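# Sort colored parcels into matching trays with eight arms

## Task

Move every parcel into the tray whose colour matches it, so that it lies flat on that tray's bottom.

## Robot and tools

Robots: eight identical i2rt Big YAM arms, arm1 to arm8. Each has six joints, a two-finger gripper and a wrist camera (armN_cam_wrist). The room cameras cam_arm1 to cam_arm8 are fixed, not carried by any arm. Images are 672x504 pixels. A hand reaches roughly 1.0 m from its joint1 axis. Feet (scene frame, metres; each foot faces its own +x): arm1 (-2.151,-0.606,0.766), arm2 (-0.854,-0.623,0.797), arm3 (0.435,-0.612,0.752), arm4 (1.688,-0.612,0.754), arm5 (2.165,0.644,0.790), arm6 (0.850,0.628,0.817), arm7 (-0.424,0.615,0.799), arm8 (-1.661,0.655,0.757). Table tops under the arms are at z=0.720.

Frame: a single shared scene frame for every pose, origin on the floor, +z up, metres, quaternions written w,x,y,z. The hand point lies between the finger pads, about 1 cm short of the tips. The fingers extend along the hand's +z axis and separate along its y axis. Printed hand positions can be off, more so at long reach, and a hand often settles a centimetre or more from where it was sent.

move: one action for any subset of arms. Arguments are arm1 ... arm8 (each an object for that arm alone) and cameras (list of camera names; omitted, null or ["all"] gives all, [] gives none; an unknown name invalidates the call). An arm not named keeps its previous command. Inside an arm's object:
- joints: absolute joint targets keyed by name, radians for joints and metres for the gripper. Ranges: joint1_rad -2.879..2.879 (base turn, positive counter-clockwise seen from above), joint2_rad 0..3.141 (shoulder), joint3_rad 0..3.019 (elbow), joint4_rad -1.692..1.57 (hand pitch, positive tips fingers up), joint5_rad -1.57..1.57 (sideways swing, positive to the arm's right), joint6_rad -2.094..2.094 (roll), gripper_m 0..0.093 (fingertip gap). Only the joints you name change.
- target: seven numbers [x, y, z, qw, qx, qy, qz], an absolute hand pose in the scene frame; the hand travels in a straight line toward it from its current hand_target. With target, joints may carry only gripper_m.
- speed: top path speed in m/s, 0.002..0.5, default 0.25; rotation is capped at twice that value in rad/s. Allowed only with target.
All motions in one call begin together; all hand paths in one call end together, paced by the slowest. A path lasts 0.5 to 10 s and an action at most 15 s. The controller limits each step to 100 mm and 20 degrees from the measured hand pose. Paths do not avoid obstacles or other arms, and hands can lag, stray or overshoot speed, especially with a near-straight arm. Joint moves can swing the hand widely.

Results: each arm's state (joint_positions, Joint velocities, joint torques, hand, hand_target, joint_status, hand_status, on_its_own), a "move" line naming each moved arm as done or its worst status, and a "pictures" line giving the image order. Arms under "as last shown" were not commanded; their unchanged lines repeat earlier values. Status words: off_target (stopped away from target, may still push), time_out (joint could not finish; it keeps pushing toward a nearby target, listed in on_its_own; send its reported position to relax it), not_followed / "joint command not followed" / "pose unreachable" (a self- and arm-collision check withheld the command; the gripper part still runs; the arm may keep retrying), limit_stop_at_motor_heat (resend that target). MOTOR HOT warns of heating; OVER-TEMPERATURE FAULT means the arm went limp and dropped for 30 to 60 s or more. Velocities "within noise" means the arm is still. Torques wrap at ±28 N m on joints 3 and 4.

Gripper: while squeezing a hard part, gripper_m reads up to about 5 mm below the part's width (some up to 2 mm above); empty and closed it reads 0.000 to 0.003. Set a target a few mm under the contact reading for a firm grip; open well above the reading to release. Force is roughly 50 to 64 N per pad.

wait: seconds (0 to 10) and optional cameras; nothing new is commanded, and it returns state and images like an empty move.
zoom_image: camera (any single camera name present in the latest images) and region [x0, y0, x1, y1] in pixels, top-left origin, at most 504x504.
finished_scene: scene, the current scene's number. It is final; later calls in the same reply go to the next scene. The parcels must stay in their trays with no robot help.

Order of work: look with cameras, open the gripper above a parcel, descend, close, lift, carry to the matching tray, lower until it rests flat, open, retreat, then check the images before finishing.

Avoid: robots pressing on or hitting each other (including closing a gripper on another arm's fingers; the collision check can be late and lets fingers, housings and wrist cameras meet), pushing anything out of the work area, dropping parcels, releasing them while moving, slamming, and long hard pushes or stretched holds that overheat motors. Loose objects may occasionally be nudged by outside disturbances. If a move or wait is refused, or a stop interrupts it, the remaining move, wait and finished_scene calls of that reply in the scene are skipped; after a merely invalid call (such as an unknown key) they still run. Out-of-range values cause refusal. The simulation keeps running while you think, holding the last command.

Each tool is called as a command line: name --argument value for each argument, lists and objects as JSON in quotes; but a table of rows of numbers goes row by row, as --pt "numbers of a row", without its own name.

## Session

move --cameras '["cam_arm1","cam_arm2","cam_arm3","cam_arm4","cam_arm5","cam_arm6","cam_arm7","cam_arm8"]'

Scene clock: 0.00 s.
Joint torques (N m): no reading
Heat: arm1: hottest joint1_rad 32 °C; arm2: hottest joint2_rad 29 °C; arm3: hottest joint1_rad 31 °C; arm4: hottest gripper 32 °C; arm5: hottest joint6_rad 30 °C; arm6: hottest joint2_rad 30 °C; arm7: hottest joint5_rad 29 °C; arm8: hottest joint1_rad 31 °C.
Joint velocities: within noise
arm1.joint_positions: joint1_rad=-0.028 joint2_rad=+0.521 joint3_rad=+1.431 joint4_rad=-1.508 joint5_rad=+0.032 joint6_rad=-0.133 gripper_m=+0.09396
arm1.joint_status: not commanded
arm1.hand: x=-2.0073 y=-0.6778 z=+1.3083 quat_wxyz=(-0.446, -0.145, -0.870, +0.152) (m; scene frame)
arm1.hand_target: x=-2.0101 y=-0.6764 z=+1.3161 quat_wxyz=(-0.454, -0.145, -0.865, +0.155) (m; scene frame)
arm1.hand_status: not commanded
arm2.joint_positions: joint1_rad=+0.020 joint2_rad=+0.528 joint3_rad=+1.425 joint4_rad=-1.340 joint5_rad=+0.175 joint6_rad=+0.036 gripper_m=+0.09396
arm2.joint_status: not commanded
arm2.hand: x=-0.9859 y=-0.4872 z=+1.3715 quat_wxyz=(-0.230, +0.778, -0.324, -0.487) (m; scene frame)
arm2.hand_target: x=-0.9833 y=-0.4891 z=+1.3817 quat_wxyz=(-0.232, +0.772, -0.322, -0.497) (m; scene frame)
arm2.hand_status: not commanded
arm3.joint_positions: joint1_rad=+0.084 joint2_rad=+0.623 joint3_rad=+1.443 joint4_rad=-1.225 joint5_rad=+0.214 joint6_rad=-0.288 gripper_m=+0.09396
arm3.joint_status: not commanded
arm3.hand: x=+0.2458 y=-0.4641 z=+1.3420 quat_wxyz=(-0.302, +0.818, -0.155, -0.465) (m; scene frame)
arm3.hand_target: x=+0.2487 y=-0.4659 z=+1.3553 quat_wxyz=(-0.306, +0.809, -0.155, -0.477) (m; scene frame)
arm3.hand_status: not commanded
arm4.joint_positions: joint1_rad=+0.299 joint2_rad=+0.615 joint3_rad=+1.406 joint4_rad=-1.263 joint5_rad=-0.166 joint6_rad=-0.115 gripper_m=+0.09396
arm4.joint_status: not commanded
arm4.hand: x=+1.7423 y=-0.3720 z=+1.3161 quat_wxyz=(-0.394, +0.570, -0.636, -0.340) (m; scene frame)
arm4.hand_target: x=+1.7413 y=-0.3753 z=+1.3284 quat_wxyz=(-0.404, +0.566, -0.630, -0.346) (m; scene frame)
arm4.hand_status: not commanded
arm5.joint_positions: joint1_rad=-0.422 joint2_rad=+0.625 joint3_rad=+1.427 joint4_rad=-1.371 joint5_rad=+0.120 joint6_rad=-0.097 gripper_m=+0.09396
arm5.joint_status: not commanded
arm5.hand: x=+2.0004 y=+0.7998 z=+1.3402 quat_wxyz=(-0.234, +0.830, -0.279, -0.422) (m; scene frame)
arm5.hand_target: x=+2.0022 y=+0.7982 z=+1.3527 quat_wxyz=(-0.238, +0.823, -0.277, -0.434) (m; scene frame)
arm5.hand_status: not commanded
arm6.joint_positions: joint1_rad=+0.075 joint2_rad=+0.549 joint3_rad=+1.411 joint4_rad=-1.315 joint5_rad=-0.143 joint6_rad=+0.201 gripper_m=+0.09396
arm6.joint_status: not commanded
arm6.hand: x=+1.0364 y=+0.5443 z=+1.3862 quat_wxyz=(-0.531, -0.272, -0.802, +0.030) (m; scene frame)
arm6.hand_target: x=+1.0336 y=+0.5460 z=+1.3993 quat_wxyz=(-0.544, -0.268, -0.794, +0.033) (m; scene frame)
arm6.hand_status: not commanded
arm7.joint_positions: joint1_rad=-0.146 joint2_rad=+0.496 joint3_rad=+1.379 joint4_rad=-1.460 joint5_rad=-0.022 joint6_rad=+0.046 gripper_m=+0.09396
arm7.joint_status: not commanded
arm7.hand: x=-0.3012 y=+0.4957 z=+1.3304 quat_wxyz=(-0.447, -0.351, -0.807, +0.162) (m; scene frame)
arm7.hand_target: x=-0.3031 y=+0.4977 z=+1.3404 quat_wxyz=(-0.457, -0.348, -0.801, +0.166) (m; scene frame)
arm7.hand_status: not commanded
arm8.joint_positions: joint1_rad=-0.237 joint2_rad=+0.447 joint3_rad=+1.428 joint4_rad=-1.458 joint5_rad=-0.190 joint6_rad=-0.420 gripper_m=+0.09396
arm8.joint_status: not commanded
arm8.hand: x=-1.7428 y=+0.5401 z=+1.3190 quat_wxyz=(-0.160, -0.687, -0.503, +0.499) (m; scene frame)
arm8.hand_target: x=-1.7406 y=+0.5420 z=+1.3271 quat_wxyz=(-0.161, -0.682, -0.500, +0.508) (m; scene frame)
arm8.hand_status: not commanded
pictures: cam_arm1, cam_arm2, cam_arm3, cam_arm4, cam_arm5, cam_arm6, cam_arm7, cam_arm8

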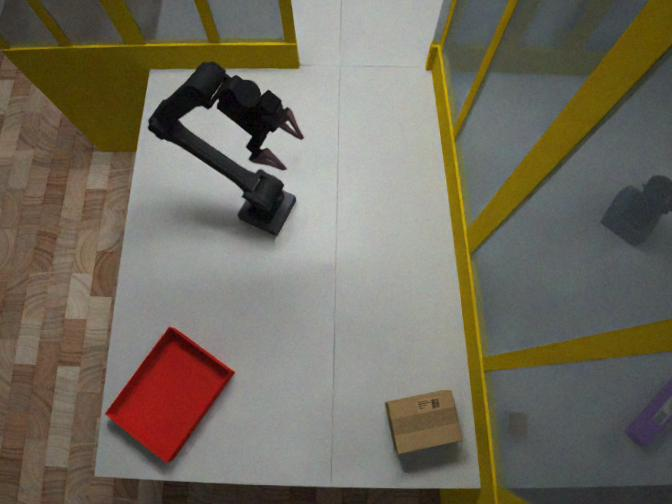

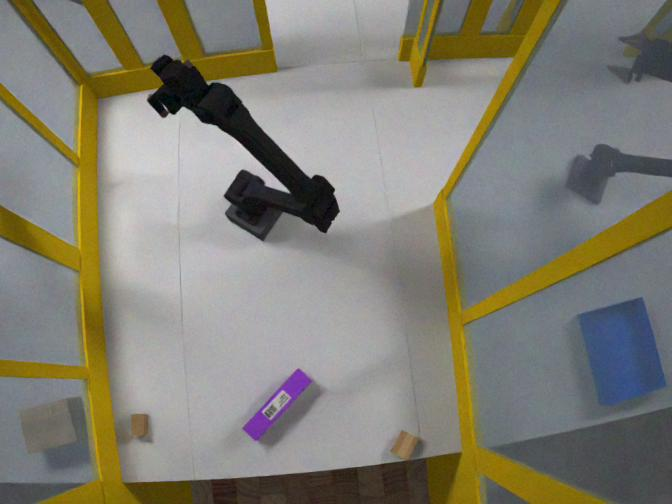

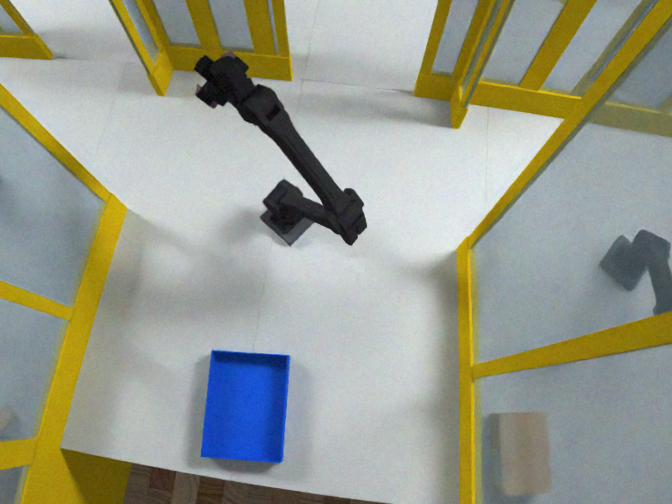

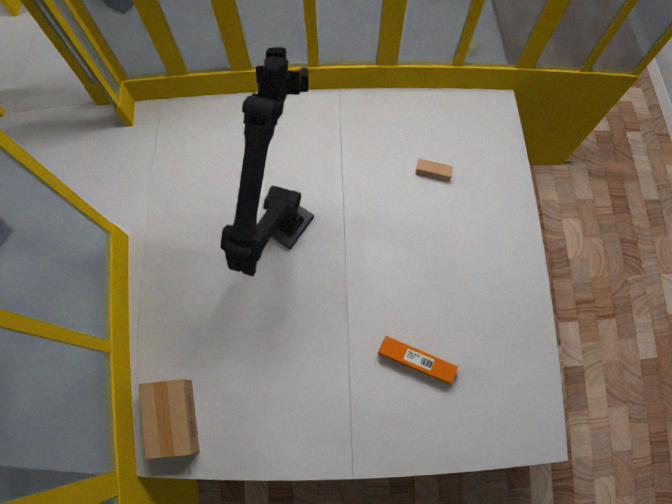

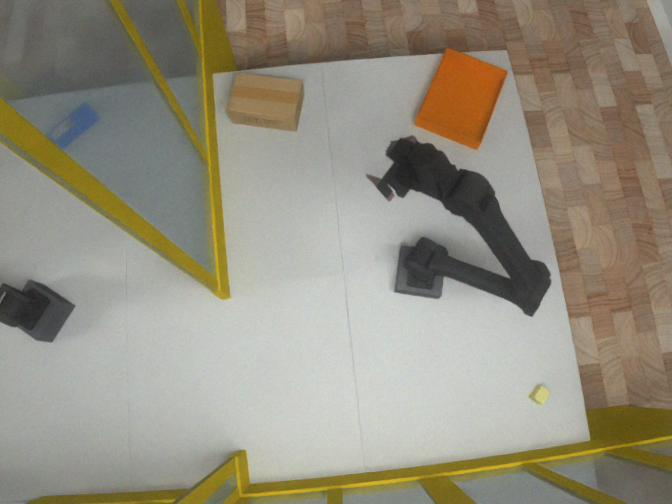

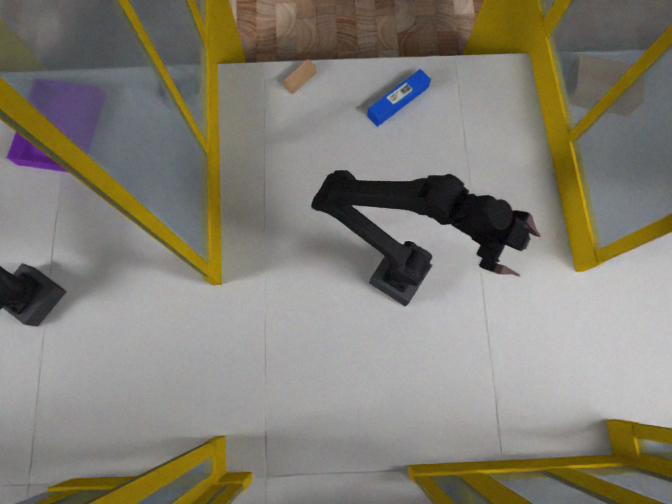

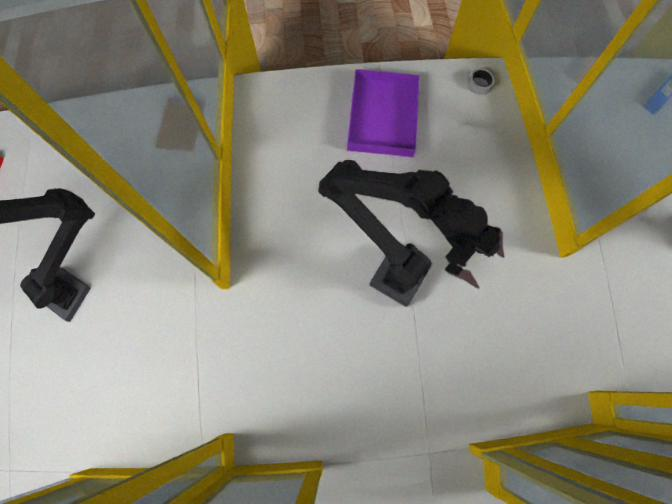

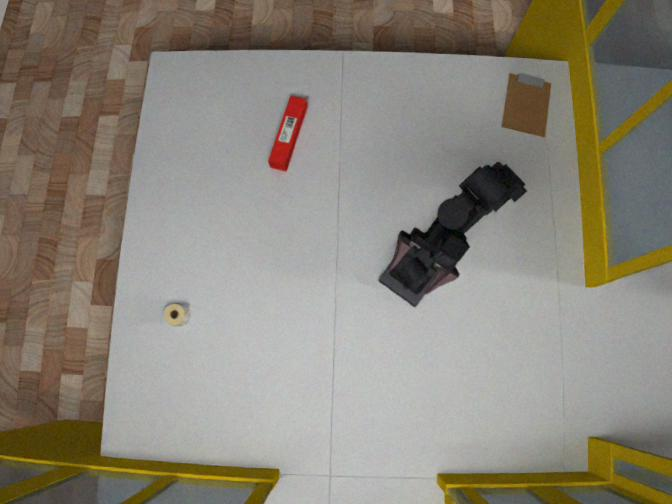

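zoom_image --camera "cam_arm8" --region '[230, 70, 350, 190]'

zoom_image --camera "cam_arm2" --region '[220, 350, 340, 470]'

zoom_image --camera "cam_arm6" --region '[340, 40, 460, 160]'

zoom_image --camera "cam_arm4" --region '[360, 300, 480, 420]'

Scaled by 4.200.

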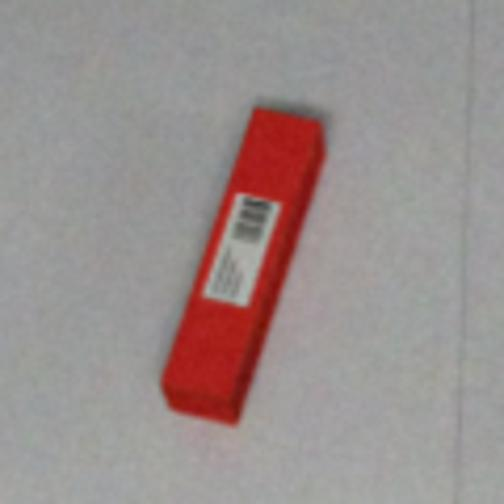

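Scaled by 4.200.

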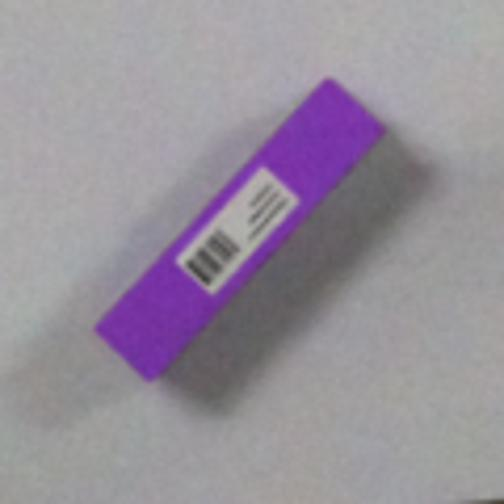

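Scaled by 4.200.

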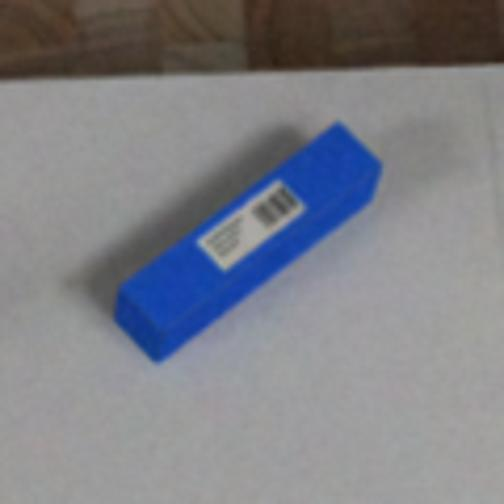

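Scaled by 4.200.

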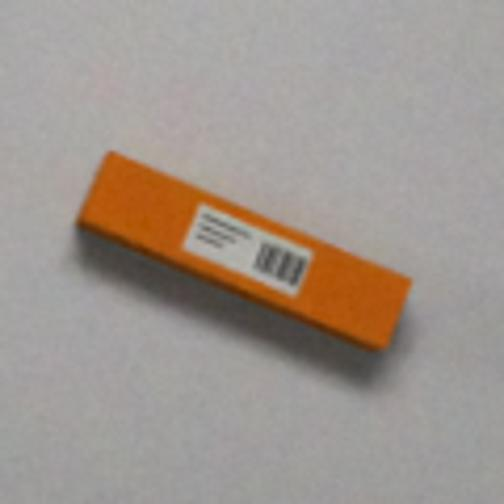

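move --arm8 '{"joints":{"joint1_rad":-1.83,"joint5_rad":0,"joint6_rad":0}}' --arm2 '{"joints":{"joint1_rad":2.245,"joint5_rad":0,"joint6_rad":0}}' --arm6 '{"joints":{"joint1_rad":2.114,"joint5_rad":0,"joint6_rad":0}}' --arm4 '{"joints":{"joint1_rad":-1.823,"joint5_rad":0,"joint6_rad":0}}' --arm1 '{"joints":{"joint1_rad":1.456,"joint5_rad":0,"joint6_rad":0}}' --arm7 '{"joints":{"joint1_rad":-1.04,"joint5_rad":0,"joint6_rad":0}}' --arm3 '{"joints":{"joint1_rad":-2.2,"joint5_rad":0,"joint6_rad":0}}' --arm5 '{"joints":{"joint1_rad":0.66,"joint5_rad":0,"joint6_rad":0}}' --cameras '[]'

Scene clock: 211.40 s.
Joint torques (N m): arm1=[2.2 3.96 7.95 1.72 0 0.08] | arm2=[0.73 3.72 8.13 2.19 -0.11 -0.2] | arm3=[-1.61 0.91 9.89 1.69 -0.24 0.12] | arm4=[-1.44 2.37 10.8 1.96 -0.01 0.11] | arm5=[-0.32 3.02 7.45 1.85 -0.22 0.03] | arm6=[0.09 3.66 9.13 1.73 0.09 -0.18] | arm7=[-1.03 2.26 9.78 1.47 0.03 0.03] | arm8=[1.26 6.18 8.54 1.42 0 0.04]
Heat: arm1: hottest joint3_rad 32 °C; arm2: hottest joint3_rad 34 °C; arm3: hottest joint1_rad 30 °C; arm4: hottest joint3_rad 42 °C; arm5: hottest joint3_rad 34 °C; arm6: hottest joint3_rad 32 °C; arm7: hottest joint3_rad 40 °C; arm8: hottest joint3_rad 31 °C.
move: arm1 done; arm2 done; arm3 done; arm4 done; arm5 done; arm6 done; arm7 done; arm8 done
Joint velocities: within noise
arm1.joint_positions: joint1_rad=+1.444 joint2_rad=+0.521 joint3_rad=+1.431 joint4_rad=-1.508 joint5_rad=+0.002 joint6_rad=-0.008 gripper_m=+0.09398
arm1.joint_status: all done
arm1.hand: x=-2.0661 y=-0.4604 z=+1.3058 quat_wxyz=(-0.408, +0.437, -0.771, -0.221) (m; scene frame)
arm1.hand_target: x=-2.0697 y=-0.4617 z=+1.3136 quat_wxyz=(-0.414, +0.436, -0.765, -0.231) (m; scene frame)
arm1.hand_status: not commanded
arm2.joint_positions: joint1_rad=+2.238 joint2_rad=+0.528 joint3_rad=+1.425 joint4_rad=-1.340 joint5_rad=+0.002 joint6_rad=+0.014 gripper_m=+0.09399
arm2.joint_status: all done
arm2.hand: x=-0.8535 y=-0.8132 z=+1.3700 quat_wxyz=(+0.381, +0.600, +0.595, -0.374) (m; scene frame)
arm2.hand_target: x=-0.8519 y=-0.8100 z=+1.3802 quat_wxyz=(+0.388, +0.589, +0.597, -0.382) (m; scene frame)
arm2.hand_status: not commanded
arm3.joint_positions: joint1_rad=-2.187 joint2_rad=+0.623 joint3_rad=+1.443 joint4_rad=-1.225 joint5_rad=+0.004 joint6_rad=-0.016 gripper_m=+0.09399
arm3.joint_status: all done
arm3.hand: x=+0.6588 y=-0.5350 z=+1.3424 quat_wxyz=(-0.546, +0.147, -0.820, -0.091) (m; scene frame)
arm3.hand_target: x=+0.6564 y=-0.5386 z=+1.3557 quat_wxyz=(-0.558, +0.135, -0.813, -0.095) (m; scene frame)
arm3.hand_status: not commanded
arm4.joint_positions: joint1_rad=-1.807 joint2_rad=+0.615 joint3_rad=+1.406 joint4_rad=-1.263 joint5_rad=-0.002 joint6_rad=-0.008 gripper_m=+0.09399
arm4.joint_status: all done
arm4.hand: x=+1.8513 y=-0.7866 z=+1.3178 quat_wxyz=(-0.472, -0.346, -0.779, +0.224) (m; scene frame)
arm4.hand_target: x=+1.8460 y=-0.7865 z=+1.3301 quat_wxyz=(-0.481, -0.353, -0.768, +0.231) (m; scene frame)
arm4.hand_status: not commanded
arm5.joint_positions: joint1_rad=+0.653 joint2_rad=+0.625 joint3_rad=+1.427 joint4_rad=-1.371 joint5_rad=+0.001 joint6_rad=-0.010 gripper_m=+0.09397
arm5.joint_status: all done
arm5.hand: x=+1.9523 y=+0.5545 z=+1.3379 quat_wxyz=(+0.088, +0.861, +0.176, -0.469) (m; scene frame)
arm5.hand_target: x=+1.9552 y=+0.5537 z=+1.3504 quat_wxyz=(+0.095, +0.854, +0.174, -0.481) (m; scene frame)
arm5.hand_status: not commanded
arm6.joint_positions: joint1_rad=+2.104 joint2_rad=+0.549 joint3_rad=+1.411 joint4_rad=-1.315 joint5_rad=-0.002 joint6_rad=+0.008 gripper_m=+0.09399
arm6.joint_status: all done
arm6.hand: x=+0.8679 y=+0.8317 z=+1.3855 quat_wxyz=(-0.388, +0.571, -0.626, -0.361) (m; scene frame)
arm6.hand_target: x=+0.8659 y=+0.8286 z=+1.3986 quat_wxyz=(-0.398, +0.571, -0.615, -0.370) (m; scene frame)
arm6.hand_status: not commanded
arm7.joint_positions: joint1_rad=-1.031 joint2_rad=+0.496 joint3_rad=+1.379 joint4_rad=-1.460 joint5_rad=-0.002 joint6_rad=+0.009 gripper_m=+0.09397
arm7.joint_status: all done
arm7.hand: x=-0.4405 y=+0.4446 z=+1.3303 quat_wxyz=(-0.321, -0.654, -0.588, +0.351) (m; scene frame)
arm7.hand_target: x=-0.4421 y=+0.4475 z=+1.3403 quat_wxyz=(-0.324, -0.651, -0.583, +0.362) (m; scene frame)
arm7.hand_status: not commanded
arm8.joint_positions: joint1_rad=-1.823 joint2_rad=+0.447 joint3_rad=+1.428 joint4_rad=-1.458 joint5_rad=-0.003 joint6_rad=-0.008 gripper_m=+0.09398
arm8.joint_status: all done
arm8.hand: x=-1.7531 y=+0.7623 z=+1.3173 quat_wxyz=(+0.217, -0.779, +0.352, +0.472) (m; scene frame)
arm8.hand_target: x=-1.7501 y=+0.7610 z=+1.3255 quat_wxyz=(+0.221, -0.771, +0.356, +0.480) (m; scene frame)
arm8.hand_status: not commanded
pictures: none
No camera images: "cameras" was empty.

move --arm8 '{"target":[-2.079,1.148,0.9,0,-0.6327,0.7744,0],"speed":0.5}' --arm2 '{"target":[-0.845,-1.279,0.9,0,0.9373,0.3486,0],"speed":0.5}' --arm6 '{"target":[0.907,1.386,0.9,0,-0.3247,0.9458,0],"speed":0.5}' --arm4 '{"target":[2.138,-1.147,0.9,0,0.2198,0.9755,0],"speed":0.5}' --cameras '["arm8_cam_wrist","arm2_cam_wrist","arm6_cam_wrist","arm4_cam_wrist"]'

Scene clock: 222.63 s.
Joint torques (N m): arm1=[2.02 4.6 7.98 1.69 0.02 0.09] | arm2=[-0.15 -23.82 11.78 0.06 -0.07 0.09] | arm3=[-1.61 0.97 9.95 1.68 -0.26 0.12] | arm4=[0.79 -18.43 15.27 -0.25 -0.02 -0.03] | arm5=[-0.79 2.49 7.31 1.81 -0.2 0.06] | arm6=[-1.38 -20.19 13.11 -0.24 0.03 0.01] | arm7=[-1.2 2.43 9.83 1.44 0.03 0.03] | arm8=[1.44 -19.84 14.06 -0.66 -0.14 0.04]
Heat: arm1: hottest joint3_rad 32 °C; arm2: hottest joint3_rad 35 °C; arm3: hottest joint1_rad 30 °C; arm4: hottest joint3_rad 43 °C; arm5: hottest joint3_rad 35 °C; arm6: hottest joint3_rad 32 °C; arm7: hottest joint3_rad 40 °C; arm8: hottest joint3_rad 31 °C.
move: arm2 off_target; arm4 off_target; arm6 off_target; arm8 off_target
Joint velocities: within noise
arm1, arm3, arm5, arm7: as last shown
arm2.joint_positions: joint1_rad=+2.250 joint2_rad=+2.119 joint3_rad=+1.897 joint4_rad=-1.381 joint5_rad=+0.003 joint6_rad=+0.858 gripper_m=+0.09399
arm2.joint_status: not commanded
arm2.hand: x=-0.8431 y=-1.2648 z=+0.8852 quat_wxyz=(-0.016, +0.934, +0.358, +0.004) (m; scene frame)
arm2.hand_target: x=-0.8450 y=-1.2782 z=+0.9001 quat_wxyz=(+0.000, +0.937, +0.349, +0.000) (m; scene frame)
arm2.hand_status: off_target (0.021 m and 2.2 deg from the pose sent, 0.662 m and 79.2 deg at the start; pose on its path clipped on 5 of 104 steps)
arm3.hand: x=+0.6588 y=-0.5351 z=+1.3424 quat_wxyz=(-0.546, +0.147, -0.820, -0.090) (m; scene frame)
arm3.hand_target: x=+0.6564 y=-0.5387 z=+1.3557 quat_wxyz=(-0.558, +0.135, -0.813, -0.095) (m; scene frame)
arm4.joint_positions: joint1_rad=-1.844 joint2_rad=+2.241 joint3_rad=+2.243 joint4_rad=-1.596 joint5_rad=-0.018 joint6_rad=-0.426 gripper_m=+0.09399
arm4.joint_status: not commanded
arm4.hand: x=+2.1223 y=-1.1428 z=+0.8938 quat_wxyz=(+0.009, -0.231, -0.973, -0.008) (m; scene frame)
arm4.hand_target: x=+2.1374 y=-1.1463 z=+0.9000 quat_wxyz=(-0.001, -0.220, -0.976, +0.001) (m; scene frame)
arm4.hand_status: off_target (0.017 m and 1.9 deg from the pose sent, 0.622 m and 66.5 deg at the start; pose on its path clipped on 6 of 104 steps)
arm6.joint_positions: joint1_rad=+2.124 joint2_rad=+2.575 joint3_rad=+2.669 joint4_rad=-1.698 joint5_rad=+0.002 joint6_rad=+0.826 gripper_m=+0.09398
arm6.joint_status: not commanded
arm6.hand: x=+0.8997 y=+1.3765 z=+0.8838 quat_wxyz=(+0.006, +0.333, -0.943, +0.016) (m; scene frame)
arm6.hand_target: x=+0.9070 y=+1.3848 z=+0.8999 quat_wxyz=(-0.001, +0.325, -0.946, -0.003) (m; scene frame)
arm6.hand_status: off_target (0.020 m and 2.2 deg from the pose sent, 0.738 m and 77.8 deg at the start; pose on its path clipped on 40 of 104 steps; a joint's target at an end of its range on 25 of 104 steps)
arm8.joint_positions: joint1_rad=-1.825 joint2_rad=+2.060 joint3_rad=+1.924 joint4_rad=-1.455 joint5_rad=+0.004 joint6_rad=+0.897 gripper_m=+0.09398
arm8.joint_status: not commanded
arm8.hand: x=-2.0732 y=+1.1358 z=+0.8919 quat_wxyz=(+0.002, -0.638, +0.770, -0.011) (m; scene frame)
arm8.hand_target: x=-2.0786 y=+1.1475 z=+0.9002 quat_wxyz=(+0.000, -0.633, +0.774, +0.001) (m; scene frame)
arm8.hand_status: off_target (0.016 m and 1.5 deg from the pose sent, 0.655 m and 80.2 deg at the start; pose on its path clipped on 7 of 104 steps)
pictures: arm2_cam_wrist, arm4_cam_wrist, arm6_cam_wrist, arm8_cam_wrist
camera_calibration:
arm2_cam_wrist: T_world_to_cam=[[-0.663809, 0.746851, 0.039638, 0.34864], [0.614417, 0.514347, 0.598281, 0.643428], [0.426439, 0.421498, -0.800305, 1.72156], [0, 0, 0, 1]] pos_world=[-0.898045, -1.31696, 0.979007]
arm4_cam_wrist: T_world_to_cam=[[-0.437179, -0.899375, -0.000126654, -0.102442], [-0.721238, 0.350504, 0.597463, 1.40196], [-0.537299, 0.26129, -0.801896, 2.2805], [0, 0, 0, 1]] pos_world=[2.19167, -1.1794, 0.991095]
arm6_cam_wrist: T_world_to_cam=[[0.634037, -0.77263, 0.0322401, 0.46302], [-0.634734, -0.496156, 0.592404, 0.736309], [-0.441713, -0.39607, -0.804996, 1.77839], [0, 0, 0, 1]] pos_world=[0.959328, 1.42744, 0.980479]
arm8_cam_wrist: T_world_to_cam=[[0.981643, -0.19052, 0.00885339, 2.24462], [-0.157624, -0.784264, 0.600071, 0.0330863], [-0.107382, -0.590451, -0.799898, 1.28203], [0, 0, 0, 1]] pos_world=[-2.06054, 1.21057, 0.985763]

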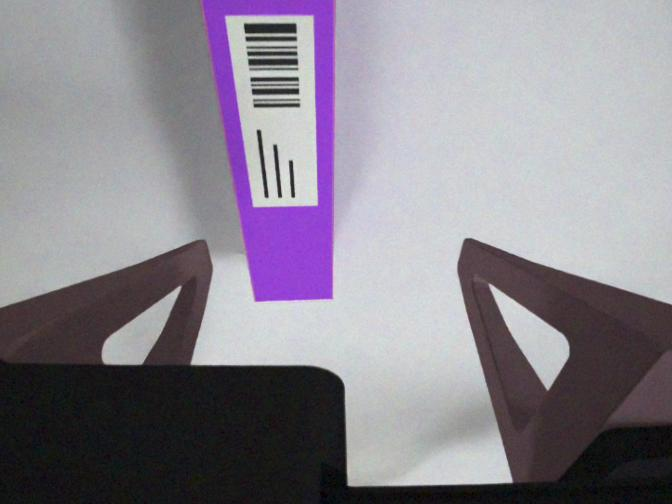

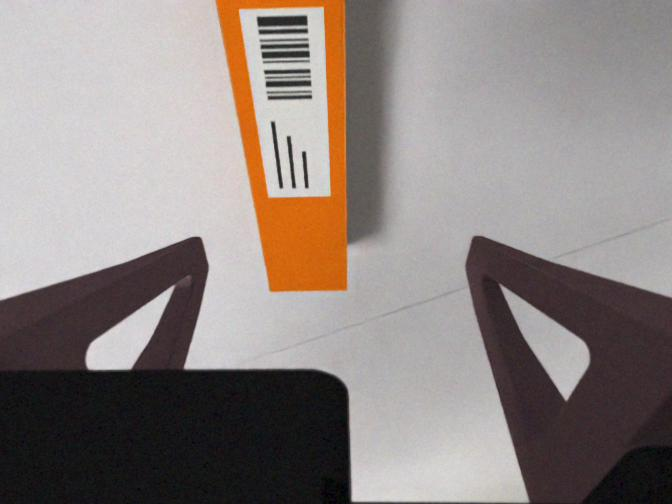

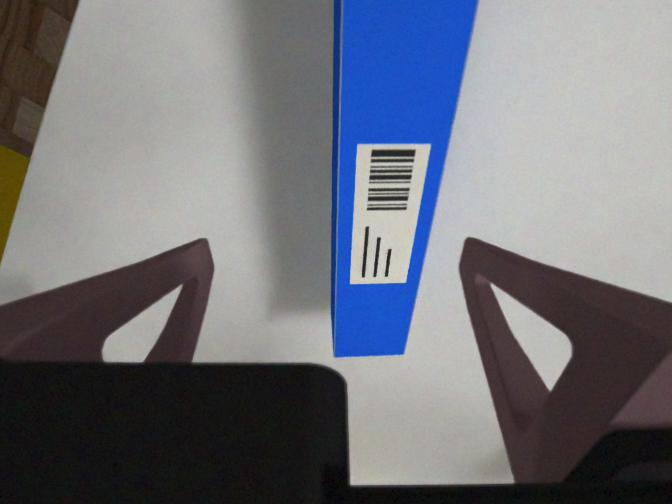

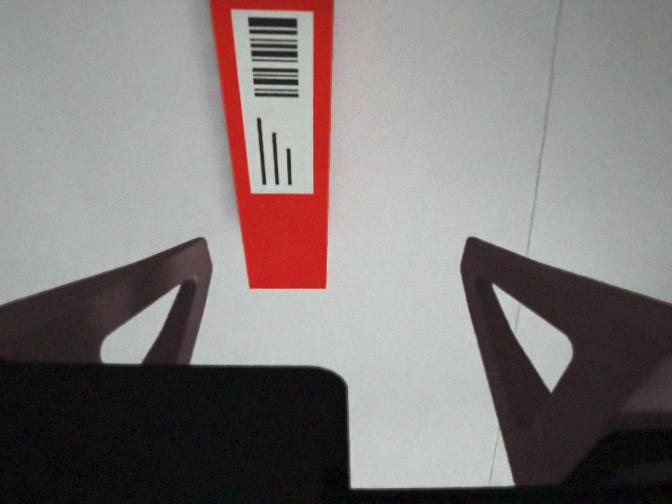

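move --arm8 '{"target":[-2.1045,1.177,0.86,0,-0.6327,0.7744,0],"speed":0.3}' --arm2 '{"target":[-0.846,-1.310,0.86,0,0.9373,0.3486,0],"speed":0.3}' --arm6 '{"target":[0.909,1.339,0.86,0,-0.3247,0.9458,0],"speed":0.3}' --arm4 '{"target":[2.1685,-1.1415,0.86,0,0.2198,0.9755,0],"speed":0.3}' --cameras '["arm8_cam_wrist","arm2_cam_wrist","arm6_cam_wrist","arm4_cam_wrist"]'

Scene clock: 280.77 s.
Joint torques (N m): arm1=[2.08 4.66 7.94 1.72 0.04 0.06] | arm2=[-0.26 -25.52 11.7 0.54 -0.06 0.07] | arm3=[-1.67 0.91 9.91 1.68 -0.24 0.14] | arm4=[-0.32 -19.55 15.2 0.4 -0.04 0.11] | arm5=[-1.08 3.31 7.41 1.87 -0.2 0.05] | arm6=[-1.44 -21.6 8.27 0.47 0.04 -0.08] | arm7=[-1.08 2.32 9.78 1.46 0.03 0.02] | arm8=[1.26 -21.89 14.04 -0.32 -0.14 0.07]
Heat: arm1: hottest joint3_rad 32 °C; arm2: hottest joint3_rad 43 °C; arm3: hottest joint1_rad 30 °C; arm4: hottest joint3_rad 54 °C; arm5: hottest joint3_rad 35 °C; arm6: hottest joint3_rad 40 °C; arm7: hottest joint3_rad 40 °C; arm8: hottest joint3_rad 41 °C.
move: arm2 off_target; arm4 off_target; arm6 off_target; arm8 off_target
Joint velocities: within noise
arm1, arm3, arm5, arm7: as last shown
arm2.joint_positions: joint1_rad=+2.250 joint2_rad=+2.241 joint3_rad=+1.997 joint4_rad=-1.377 joint5_rad=+0.003 joint6_rad=+0.858 gripper_m=+0.09399
arm2.joint_status: not commanded
arm2.hand: x=-0.8426 y=-1.2917 z=+0.8442 quat_wxyz=(-0.024, +0.934, +0.357, +0.007) (m; scene frame)
arm2.hand_target: x=-0.8460 y=-1.3089 z=+0.8606 quat_wxyz=(+0.000, +0.937, +0.349, +0.000) (m; scene frame)
arm2.hand_status: off_target (0.024 m and 3.1 deg from the pose sent, 0.052 m and 2.2 deg at the start)
arm4.joint_positions: joint1_rad=-1.798 joint2_rad=+2.312 joint3_rad=+2.256 joint4_rad=-1.562 joint5_rad=-0.018 joint6_rad=-0.405 gripper_m=+0.09399
arm4.joint_status: not commanded
arm4.hand: x=+2.1534 y=-1.1308 z=+0.8505 quat_wxyz=(+0.019, -0.219, -0.975, -0.015) (m; scene frame)
arm4.hand_target: x=+2.1677 y=-1.1406 z=+0.8604 quat_wxyz=(-0.001, -0.220, -0.976, +0.000) (m; scene frame)
arm4.hand_status: off_target (0.021 m and 2.7 deg from the pose sent, 0.057 m and 1.9 deg at the start)
arm6.joint_positions: joint1_rad=+2.118 joint2_rad=+2.381 joint3_rad=+2.181 joint4_rad=-1.415 joint5_rad=+0.002 joint6_rad=+0.826 gripper_m=+0.09398
arm6.joint_status: not commanded
arm6.hand: x=+0.9009 y=+1.3328 z=+0.8378 quat_wxyz=(+0.008, +0.331, -0.944, +0.021) (m; scene frame)
arm6.hand_target: x=+0.9089 y=+1.3386 z=+0.8600 quat_wxyz=(+0.000, +0.325, -0.946, +0.000) (m; scene frame)
arm6.hand_status: off_target (0.024 m and 2.6 deg from the pose sent, 0.045 m and 2.2 deg at the start)
arm8.joint_positions: joint1_rad=-1.825 joint2_rad=+2.203 joint3_rad=+2.054 joint4_rad=-1.453 joint5_rad=+0.004 joint6_rad=+0.898 gripper_m=+0.09398
arm8.joint_status: not commanded
arm8.hand: x=-2.0976 y=+1.1641 z=+0.8503 quat_wxyz=(+0.002, -0.638, +0.770, -0.016) (m; scene frame)
arm8.hand_target: x=-2.1040 y=+1.1764 z=+0.8600 quat_wxyz=(+0.000, -0.633, +0.774, +0.000) (m; scene frame)
arm8.hand_status: off_target (0.018 m and 2.0 deg from the pose sent, 0.061 m and 1.5 deg at the start)
pictures: arm2_cam_wrist, arm4_cam_wrist, arm6_cam_wrist, arm8_cam_wrist
camera_calibration:
arm2_cam_wrist: T_world_to_cam=[[-0.663593, 0.746256, 0.0524069, 0.359314], [0.614522, 0.503819, 0.607066, 0.660445], [0.426623, 0.43505, -0.792921, 1.7114], [0, 0, 0, 1]] pos_world=[-0.897544, -1.34543, 0.937244]
arm4_cam_wrist: T_world_to_cam=[[-0.414781, -0.909872, -0.00944041, -0.130206], [-0.719846, 0.321773, 0.615048, 1.3956], [-0.556578, 0.261906, -0.788433, 2.29007], [0, 0, 0, 1]] pos_world=[2.22521, -1.16732, 0.945979]
arm6_cam_wrist: T_world_to_cam=[[0.629664, -0.775825, 0.0402405, 0.431582], [-0.637046, -0.485997, 0.598314, 0.726219], [-0.44463, -0.402372, -0.80025, 1.73165], [0, 0, 0, 1]] pos_world=[0.960828, 1.38454, 0.93388]
arm8_cam_wrist: T_world_to_cam=[[0.981406, -0.191196, 0.016904, 2.26778], [-0.162269, -0.779423, 0.605119, 0.0566778], [-0.102521, -0.59661, -0.795956, 1.27684], [0, 0, 0, 1]] pos_world=[-2.08552, 1.23954, 0.943678]

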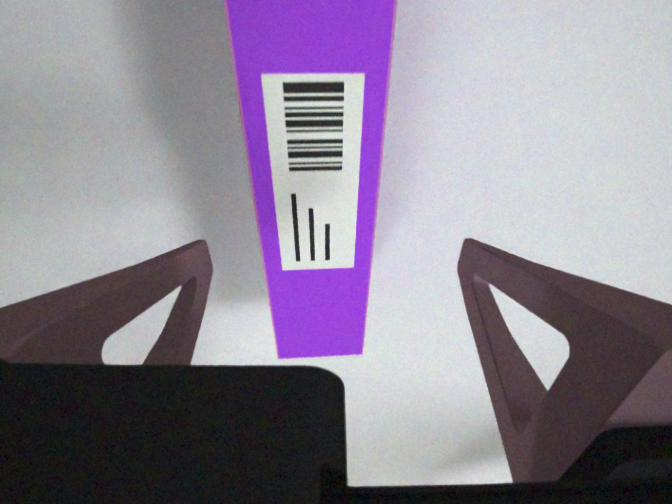

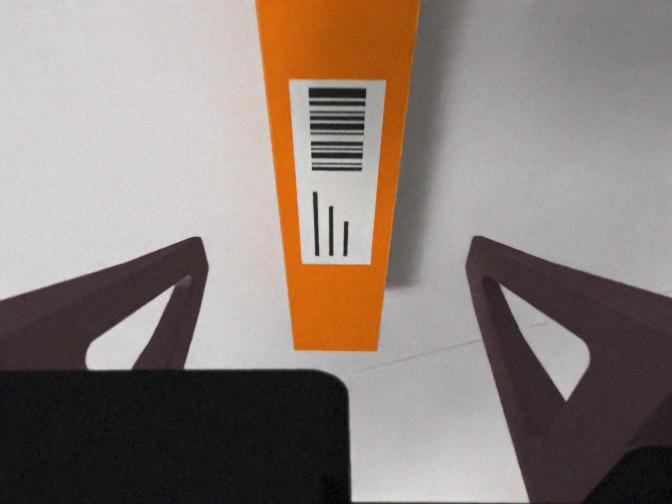

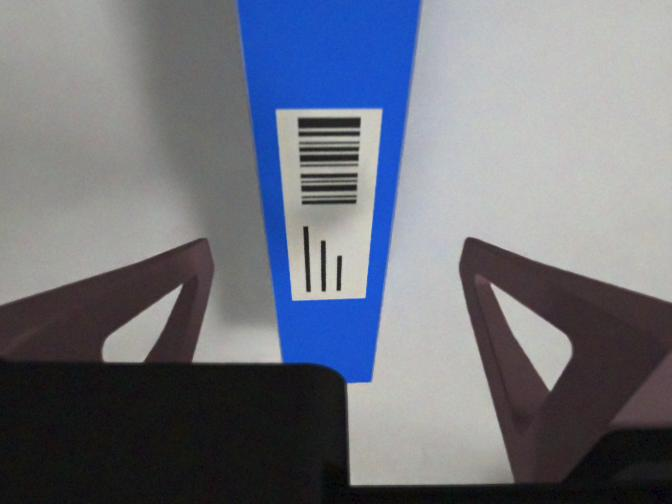

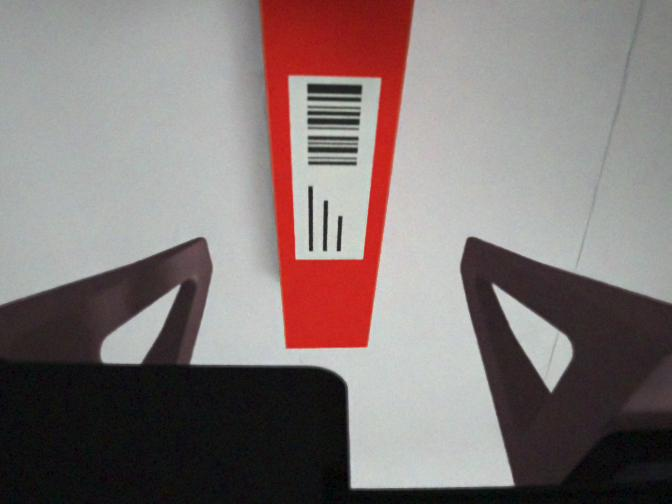

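move --arm8 '{"target":[-2.1045,1.178,0.768,0,-0.6327,0.7744,0],"speed":0.3}' --arm2 '{"target":[-0.849,-1.312,0.771,0,0.9373,0.3486,0],"speed":0.3}' --arm6 '{"target":[0.910,1.339,0.773,0,-0.3247,0.9458,0],"speed":0.3}' --arm4 '{"target":[2.1695,-1.1435,0.768,0,0.2198,0.9755,0],"speed":0.3}' --cameras '["arm8_cam_wrist","arm6_cam_wrist"]'

move --arm8 '{"joints":{"gripper_m":0.045}}' --arm2 '{"joints":{"gripper_m":0.045}}' --arm6 '{"joints":{"gripper_m":0.045}}' --arm4 '{"joints":{"gripper_m":0.045}}' --cameras '["arm8_cam_wrist"]'

Scene clock: 292.17 s.
Joint torques (N m): arm1=[2.32 4.42 7.98 1.76 0 0.09] | arm2=[-0.32 -26.7 8.27 0.88 -0.06 0.03] | arm3=[-1.55 1.03 9.89 1.73 -0.25 0.13] | arm4=[0.21 -20.13 10.76 0.7 -0.03 0.11] | arm5=[0.15 2.84 7.45 1.89 -0.21 0.03] | arm6=[-1.49 -18.84 8.42 0.51 0.04 -0.09] | arm7=[-1.08 2.32 9.81 1.48 0.04 0.02] | arm8=[1.44 -22.3 9.88 0.18 -0.13 0.04]
Heat: arm1: hottest joint3_rad 32 °C; arm2: hottest joint3_rad 43 °C; arm3: hottest joint1_rad 30 °C; arm4: hottest joint3_rad 52 °C; arm5: hottest joint3_rad 35 °C; arm6: hottest joint3_rad 38 °C; arm7: hottest joint3_rad 40 °C; arm8: hottest joint3_rad 40 °C.
move: arm2 done; arm4 done; arm6 done; arm8 done
Joint velocities: within noise
arm1, arm3, arm5, arm7: as last shown
arm2.joint_positions: joint1_rad=+2.246 joint2_rad=+2.335 joint3_rad=+1.956 joint4_rad=-1.214 joint5_rad=+0.003 joint6_rad=+0.858 gripper_m=+0.09399
arm2.joint_status: not commanded
arm2.hand: x=-0.8452 y=-1.3051 z=+0.7664 quat_wxyz=(-0.012, +0.935, +0.355, +0.003) (m; scene frame)
arm2.hand_target: x=-0.8491 y=-1.3119 z=+0.7712 quat_wxyz=(+0.000, +0.937, +0.349, +0.000) (m; scene frame)
arm2.hand_status: done (0.009 m and 1.6 deg from the pose sent, 0.076 m and 3.1 deg at the start)
arm4.joint_positions: joint1_rad=-1.798 joint2_rad=+2.371 joint3_rad=+2.165 joint4_rad=-1.370 joint5_rad=-0.018 joint6_rad=-0.403 gripper_m=+0.09399
arm4.joint_status: not commanded
arm4.hand: x=+2.1632 y=-1.1435 z=+0.7752 quat_wxyz=(+0.002, -0.219, -0.976, -0.002) (m; scene frame)
arm4.hand_target: x=+2.1694 y=-1.1433 z=+0.7681 quat_wxyz=(+0.000, -0.220, -0.976, +0.000) (m; scene frame)
arm4.hand_status: done (0.010 m and 0.3 deg from the pose sent, 0.085 m and 2.7 deg at the start)
arm6.joint_positions: joint1_rad=+2.117 joint2_rad=+2.422 joint3_rad=+2.084 joint4_rad=-1.247 joint5_rad=+0.002 joint6_rad=+0.826 gripper_m=+0.09398
arm6.joint_status: not commanded
arm6.hand: x=+0.9019 y=+1.3346 z=+0.7735 quat_wxyz=(+0.002, +0.330, -0.944, +0.007) (m; scene frame)
arm6.hand_target: x=+0.9099 y=+1.3389 z=+0.7730 quat_wxyz=(+0.000, +0.325, -0.946, +0.000) (m; scene frame)
arm6.hand_status: done (0.009 m and 1.1 deg from the pose sent, 0.066 m and 2.6 deg at the start)
arm7.joint_positions: joint1_rad=-1.031 joint2_rad=+0.496 joint3_rad=+1.379 joint4_rad=-1.460 joint5_rad=-0.002 joint6_rad=+0.008 gripper_m=+0.09397
arm7.hand_target: x=-0.4421 y=+0.4475 z=+1.3403 quat_wxyz=(-0.324, -0.651, -0.583, +0.363) (m; scene frame)
arm8.joint_positions: joint1_rad=-1.825 joint2_rad=+2.273 joint3_rad=+1.970 joint4_rad=-1.275 joint5_rad=+0.004 joint6_rad=+0.898 gripper_m=+0.09398
arm8.joint_status: not commanded
arm8.hand: x=-2.1045 y=+1.1721 z=+0.7729 quat_wxyz=(+0.002, -0.638, +0.770, -0.004) (m; scene frame)
arm8.hand_target: x=-2.1044 y=+1.1779 z=+0.7680 quat_wxyz=(+0.000, -0.633, +0.774, +0.000) (m; scene frame)
arm8.hand_status: done (0.008 m and 0.9 deg from the pose sent, 0.084 m and 2.0 deg at the start)
pictures: arm6_cam_wrist, arm8_cam_wrist
camera_calibration:
arm6_cam_wrist: T_world_to_cam=[[0.628633, -0.777481, 0.0185626, 0.454823], [-0.638973, -0.502742, 0.582206, 0.802703], [-0.443321, -0.377855, -0.81283, 1.65712], [0, 0, 0, 1]] pos_world=[0.961626, 1.38332, 0.871176]
arm8_cam_wrist: T_world_to_cam=[[0.981523, -0.19133, -0.00222852, 2.29262], [-0.152749, -0.790512, 0.593092, 0.15095], [-0.115238, -0.581794, -0.805131, 1.18224], [0, 0, 0, 1]] pos_world=[-2.09096, 1.2458, 0.867443]

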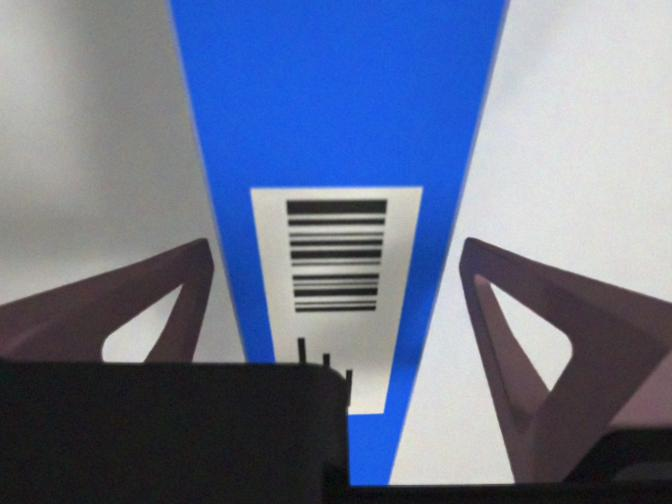

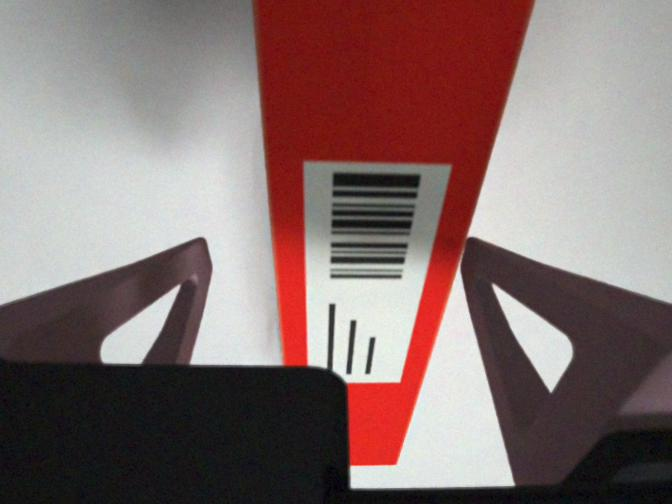

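Scene clock: 292.80 s.
Joint torques (N m): arm1=[2.2 4.6 7.88 1.78 0.01 0.07] | arm2=[-0.32 -26.7 8.18 0.84 0.01 0.02] | arm3=[-1.55 0.91 9.92 1.69 -0.24 0.13] | arm4=[0.15 -20.19 10.74 0.7 -0.03 0.11] | arm5=[-0.56 3.25 7.36 1.72 -0.19 0.02] | arm6=[-1.38 -18.84 8.44 0.5 0.1 -0.09] | arm7=[-0.97 2.32 9.8 1.47 0.03 0.03] | arm8=[1.2 -22.48 9.87 0.16 -0.12 0.02]
Heat: arm1: hottest joint3_rad 32 °C; arm2: hottest joint3_rad 43 °C; arm3: hottest joint1_rad 30 °C; arm4: hottest joint3_rad 52 °C; arm5: hottest joint3_rad 35 °C; arm6: hottest joint3_rad 38 °C; arm7: hottest joint3_rad 40 °C; arm8: hottest joint3_rad 40 °C.
move: arm2 off_target; arm4 off_target; arm6 off_target; arm8 off_target
Joint velocities: within noise
arm1, arm3, arm5, arm7: as last shown
arm2.joint_positions: joint1_rad=+2.246 joint2_rad=+2.335 joint3_rad=+1.956 joint4_rad=-1.213 joint5_rad=+0.001 joint6_rad=+0.858 gripper_m=+0.05899
arm2.joint_status: gripper_m off_target (ended at +0.05902, target +0.04500)
arm2.hand: x=-0.8449 y=-1.3054 z=+0.7664 quat_wxyz=(-0.011, +0.935, +0.355, +0.003) (m; scene frame)
arm2.hand_target: x=-0.8491 y=-1.3119 z=+0.7711 quat_wxyz=(+0.000, +0.937, +0.349, +0.000) (m; scene frame)
arm2.hand_status: not commanded
arm4.joint_positions: joint1_rad=-1.798 joint2_rad=+2.371 joint3_rad=+2.165 joint4_rad=-1.370 joint5_rad=-0.018 joint6_rad=-0.403 gripper_m=+0.05914
arm4.joint_status: gripper_m off_target (ended at +0.05917, target +0.04500)
arm4.hand: x=+2.1632 y=-1.1435 z=+0.7752 quat_wxyz=(+0.002, -0.219, -0.976, -0.002) (m; scene frame)
arm4.hand_target: x=+2.1694 y=-1.1433 z=+0.7681 quat_wxyz=(+0.000, -0.220, -0.976, +0.000) (m; scene frame)
arm4.hand_status: not commanded
arm6.joint_positions: joint1_rad=+2.116 joint2_rad=+2.422 joint3_rad=+2.084 joint4_rad=-1.247 joint5_rad=+0.000 joint6_rad=+0.826 gripper_m=+0.05969
arm6.joint_status: gripper_m off_target (ended at +0.05972, target +0.04500)
arm6.hand: x=+0.9022 y=+1.3347 z=+0.7735 quat_wxyz=(+0.003, +0.330, -0.944, +0.006) (m; scene frame)
arm6.hand_target: x=+0.9100 y=+1.3389 z=+0.7730 quat_wxyz=(+0.000, +0.325, -0.946, +0.000) (m; scene frame)
arm6.hand_status: not commanded
arm8.joint_positions: joint1_rad=-1.825 joint2_rad=+2.273 joint3_rad=+1.970 joint4_rad=-1.275 joint5_rad=+0.003 joint6_rad=+0.898 gripper_m=+0.05956
arm8.joint_status: gripper_m off_target (ended at +0.05959, target +0.04500)
arm8.hand: x=-2.1046 y=+1.1721 z=+0.7729 quat_wxyz=(+0.001, -0.638, +0.770, -0.004) (m; scene frame)
arm8.hand_target: x=-2.1045 y=+1.1780 z=+0.7680 quat_wxyz=(+0.000, -0.633, +0.774, +0.000) (m; scene frame)
arm8.hand_status: not commanded
pictures: arm8_cam_wrist
camera_calibration:
arm8_cam_wrist: T_world_to_cam=[[0.981537, -0.191253, -0.00279195, 2.29314], [-0.152354, -0.790562, 0.593128, 0.151792], [-0.115645, -0.581751, -0.805104, 1.18131], [0, 0, 0, 1]] pos_world=[-2.09106, 1.2458, 0.867443]

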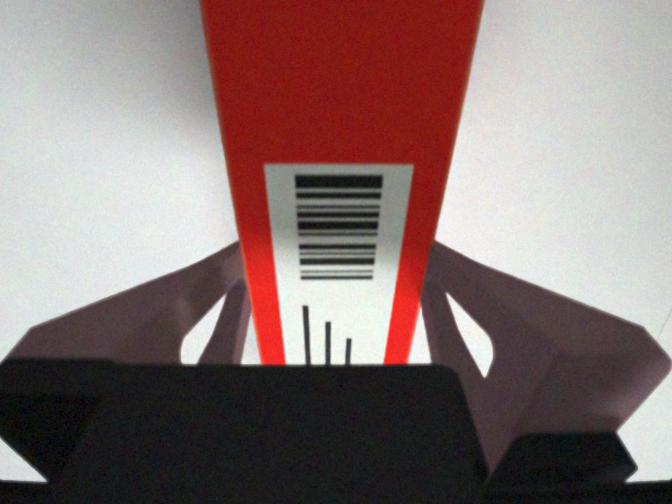

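move --arm8 '{"target":[-1.92,0.96,1.06,0,-0.6327,0.7744,0],"speed":0.4}' --arm2 '{"target":[-0.849,-1.023,1.08,0,0.9373,0.3486,0],"speed":0.4}' --arm6 '{"target":[0.88,1.027,1.1,0,-0.3247,0.9458,0],"speed":0.4}' --arm4 '{"target":[1.945,-0.918,1.06,0,0.2198,0.9755,0],"speed":0.4}' --cameras '["arm8_cam_wrist","cam_arm6"]'

Scene clock: 310.77 s.
Joint torques (N m): arm1=[2.2 4.37 7.99 1.68 0.01 0.09] | arm2=[0.15 -11.63 8.47 0.16 0.01 0.08] | arm3=[-1.55 0.91 9.91 1.68 -0.25 0.13] | arm4=[-1.73 -8.47 9.8 -0.2 -0.05 -0.02] | arm5=[-0.15 3.14 7.5 1.74 -0.17 0.05] | arm6=[-0.62 -8.23 9.59 -0.2 0.09 0] | arm7=[-1.08 2.26 9.78 1.48 0.04 0.04] | arm8=[1.32 -10.11 9.63 -0.53 -0.11 0.03]
Heat: arm1: hottest joint3_rad 32 °C; arm2: hottest joint3_rad 39 °C; arm3: hottest joint1_rad 30 °C; arm4: hottest joint3_rad 49 °C; arm5: hottest joint3_rad 35 °C; arm6: hottest joint2_rad 38 °C; arm7: hottest joint3_rad 40 °C; arm8: hottest joint2_rad 38 °C.
move: arm2 done; arm4 done; arm6 done; arm8 done
Joint velocities: within noise
arm1, arm3, arm5, arm7: as last shown
arm2.joint_positions: joint1_rad=+2.246 joint2_rad=+1.375 joint3_rad=+1.415 joint4_rad=-1.595 joint5_rad=+0.001 joint6_rad=+0.858 gripper_m=+0.05899
arm2.joint_status: not commanded
arm2.hand: x=-0.8489 y=-1.0235 z=+1.0816 quat_wxyz=(+0.007, +0.935, +0.355, -0.003) (m; scene frame)
arm2.hand_target: x=-0.8491 y=-1.0229 z=+1.0799 quat_wxyz=(+0.000, +0.937, +0.349, +0.000) (m; scene frame)
arm2.hand_status: done (0.002 m and 1.2 deg from the pose sent, 0.422 m and 1.5 deg at the start)
arm4.joint_positions: joint1_rad=-1.825 joint2_rad=+1.381 joint3_rad=+1.491 joint4_rad=-1.657 joint5_rad=-0.017 joint6_rad=-0.437 gripper_m=+0.05915
arm4.joint_status: not commanded
arm4.hand: x=+1.9520 y=-0.9154 z=+1.0651 quat_wxyz=(-0.010, -0.216, -0.976, +0.007) (m; scene frame)
arm4.hand_target: x=+1.9451 y=-0.9179 z=+1.0601 quat_wxyz=(+0.000, -0.220, -0.976, +0.000) (m; scene frame)
arm4.hand_status: done (0.009 m and 1.4 deg from the pose sent, 0.424 m and 0.3 deg at the start)
arm6.joint_positions: joint1_rad=+2.116 joint2_rad=+1.383 joint3_rad=+1.405 joint4_rad=-1.596 joint5_rad=+0.001 joint6_rad=+0.828 gripper_m=+0.05970
arm6.joint_status: not commanded
arm6.hand: x=+0.8799 y=+1.0261 z=+1.0948 quat_wxyz=(+0.000, +0.329, -0.944, +0.002) (m; scene frame)
arm6.hand_target: x=+0.8800 y=+1.0270 z=+1.1000 quat_wxyz=(+0.000, +0.325, -0.946, +0.000) (m; scene frame)
arm6.hand_status: done (0.005 m and 0.6 deg from the pose sent, 0.449 m and 1.0 deg at the start; pose on its path clipped on 22 of 60 steps)
arm8.joint_positions: joint1_rad=-1.825 joint2_rad=+1.381 joint3_rad=+1.473 joint4_rad=-1.648 joint5_rad=+0.003 joint6_rad=+0.899 gripper_m=+0.05957
arm8.joint_status: not commanded
arm8.hand: x=-1.9219 y=+0.9600 z=+1.0618 quat_wxyz=(+0.001, -0.637, +0.770, +0.007) (m; scene frame)
arm8.hand_target: x=-1.9200 y=+0.9600 z=+1.0601 quat_wxyz=(+0.000, -0.633, +0.774, +0.000) (m; scene frame)
arm8.hand_status: done (0.003 m and 1.1 deg from the pose sent, 0.402 m and 0.9 deg at the start; pose on its path clipped on 1 of 60 steps)
pictures: arm8_cam_wrist, cam_arm6
camera_calibration:
arm8_cam_wrist: T_world_to_cam=[[0.98106, -0.192659, -0.0201044, 2.09281], [-0.145144, -0.799875, 0.582351, -0.125139], [-0.128276, -0.568404, -0.812689, 1.28261], [0, 0, 0, 1]] pos_world=[-1.90681, 1.03214, 1.15731]

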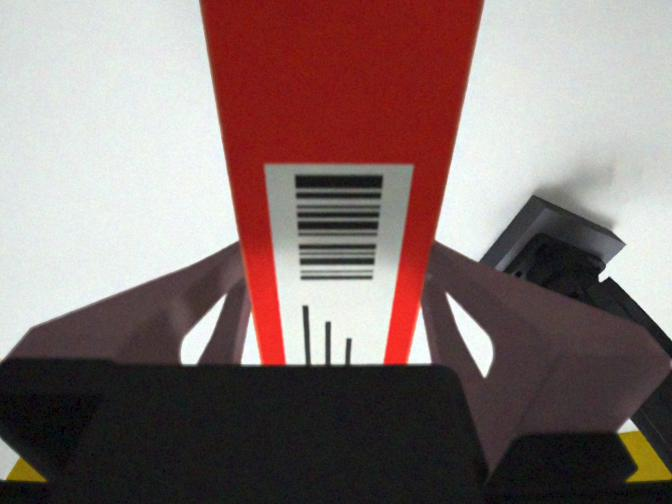

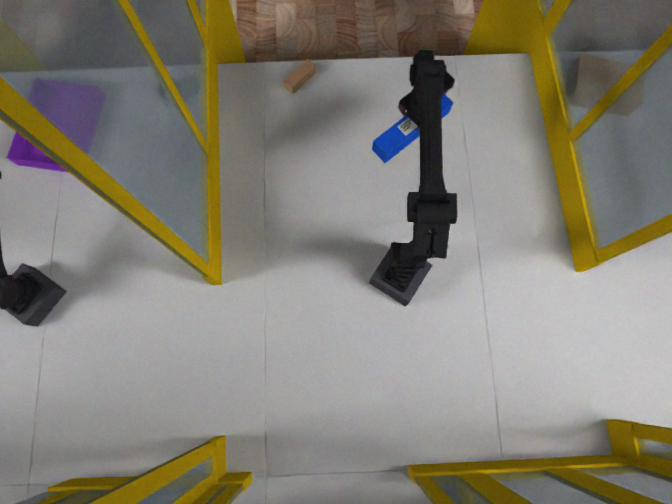

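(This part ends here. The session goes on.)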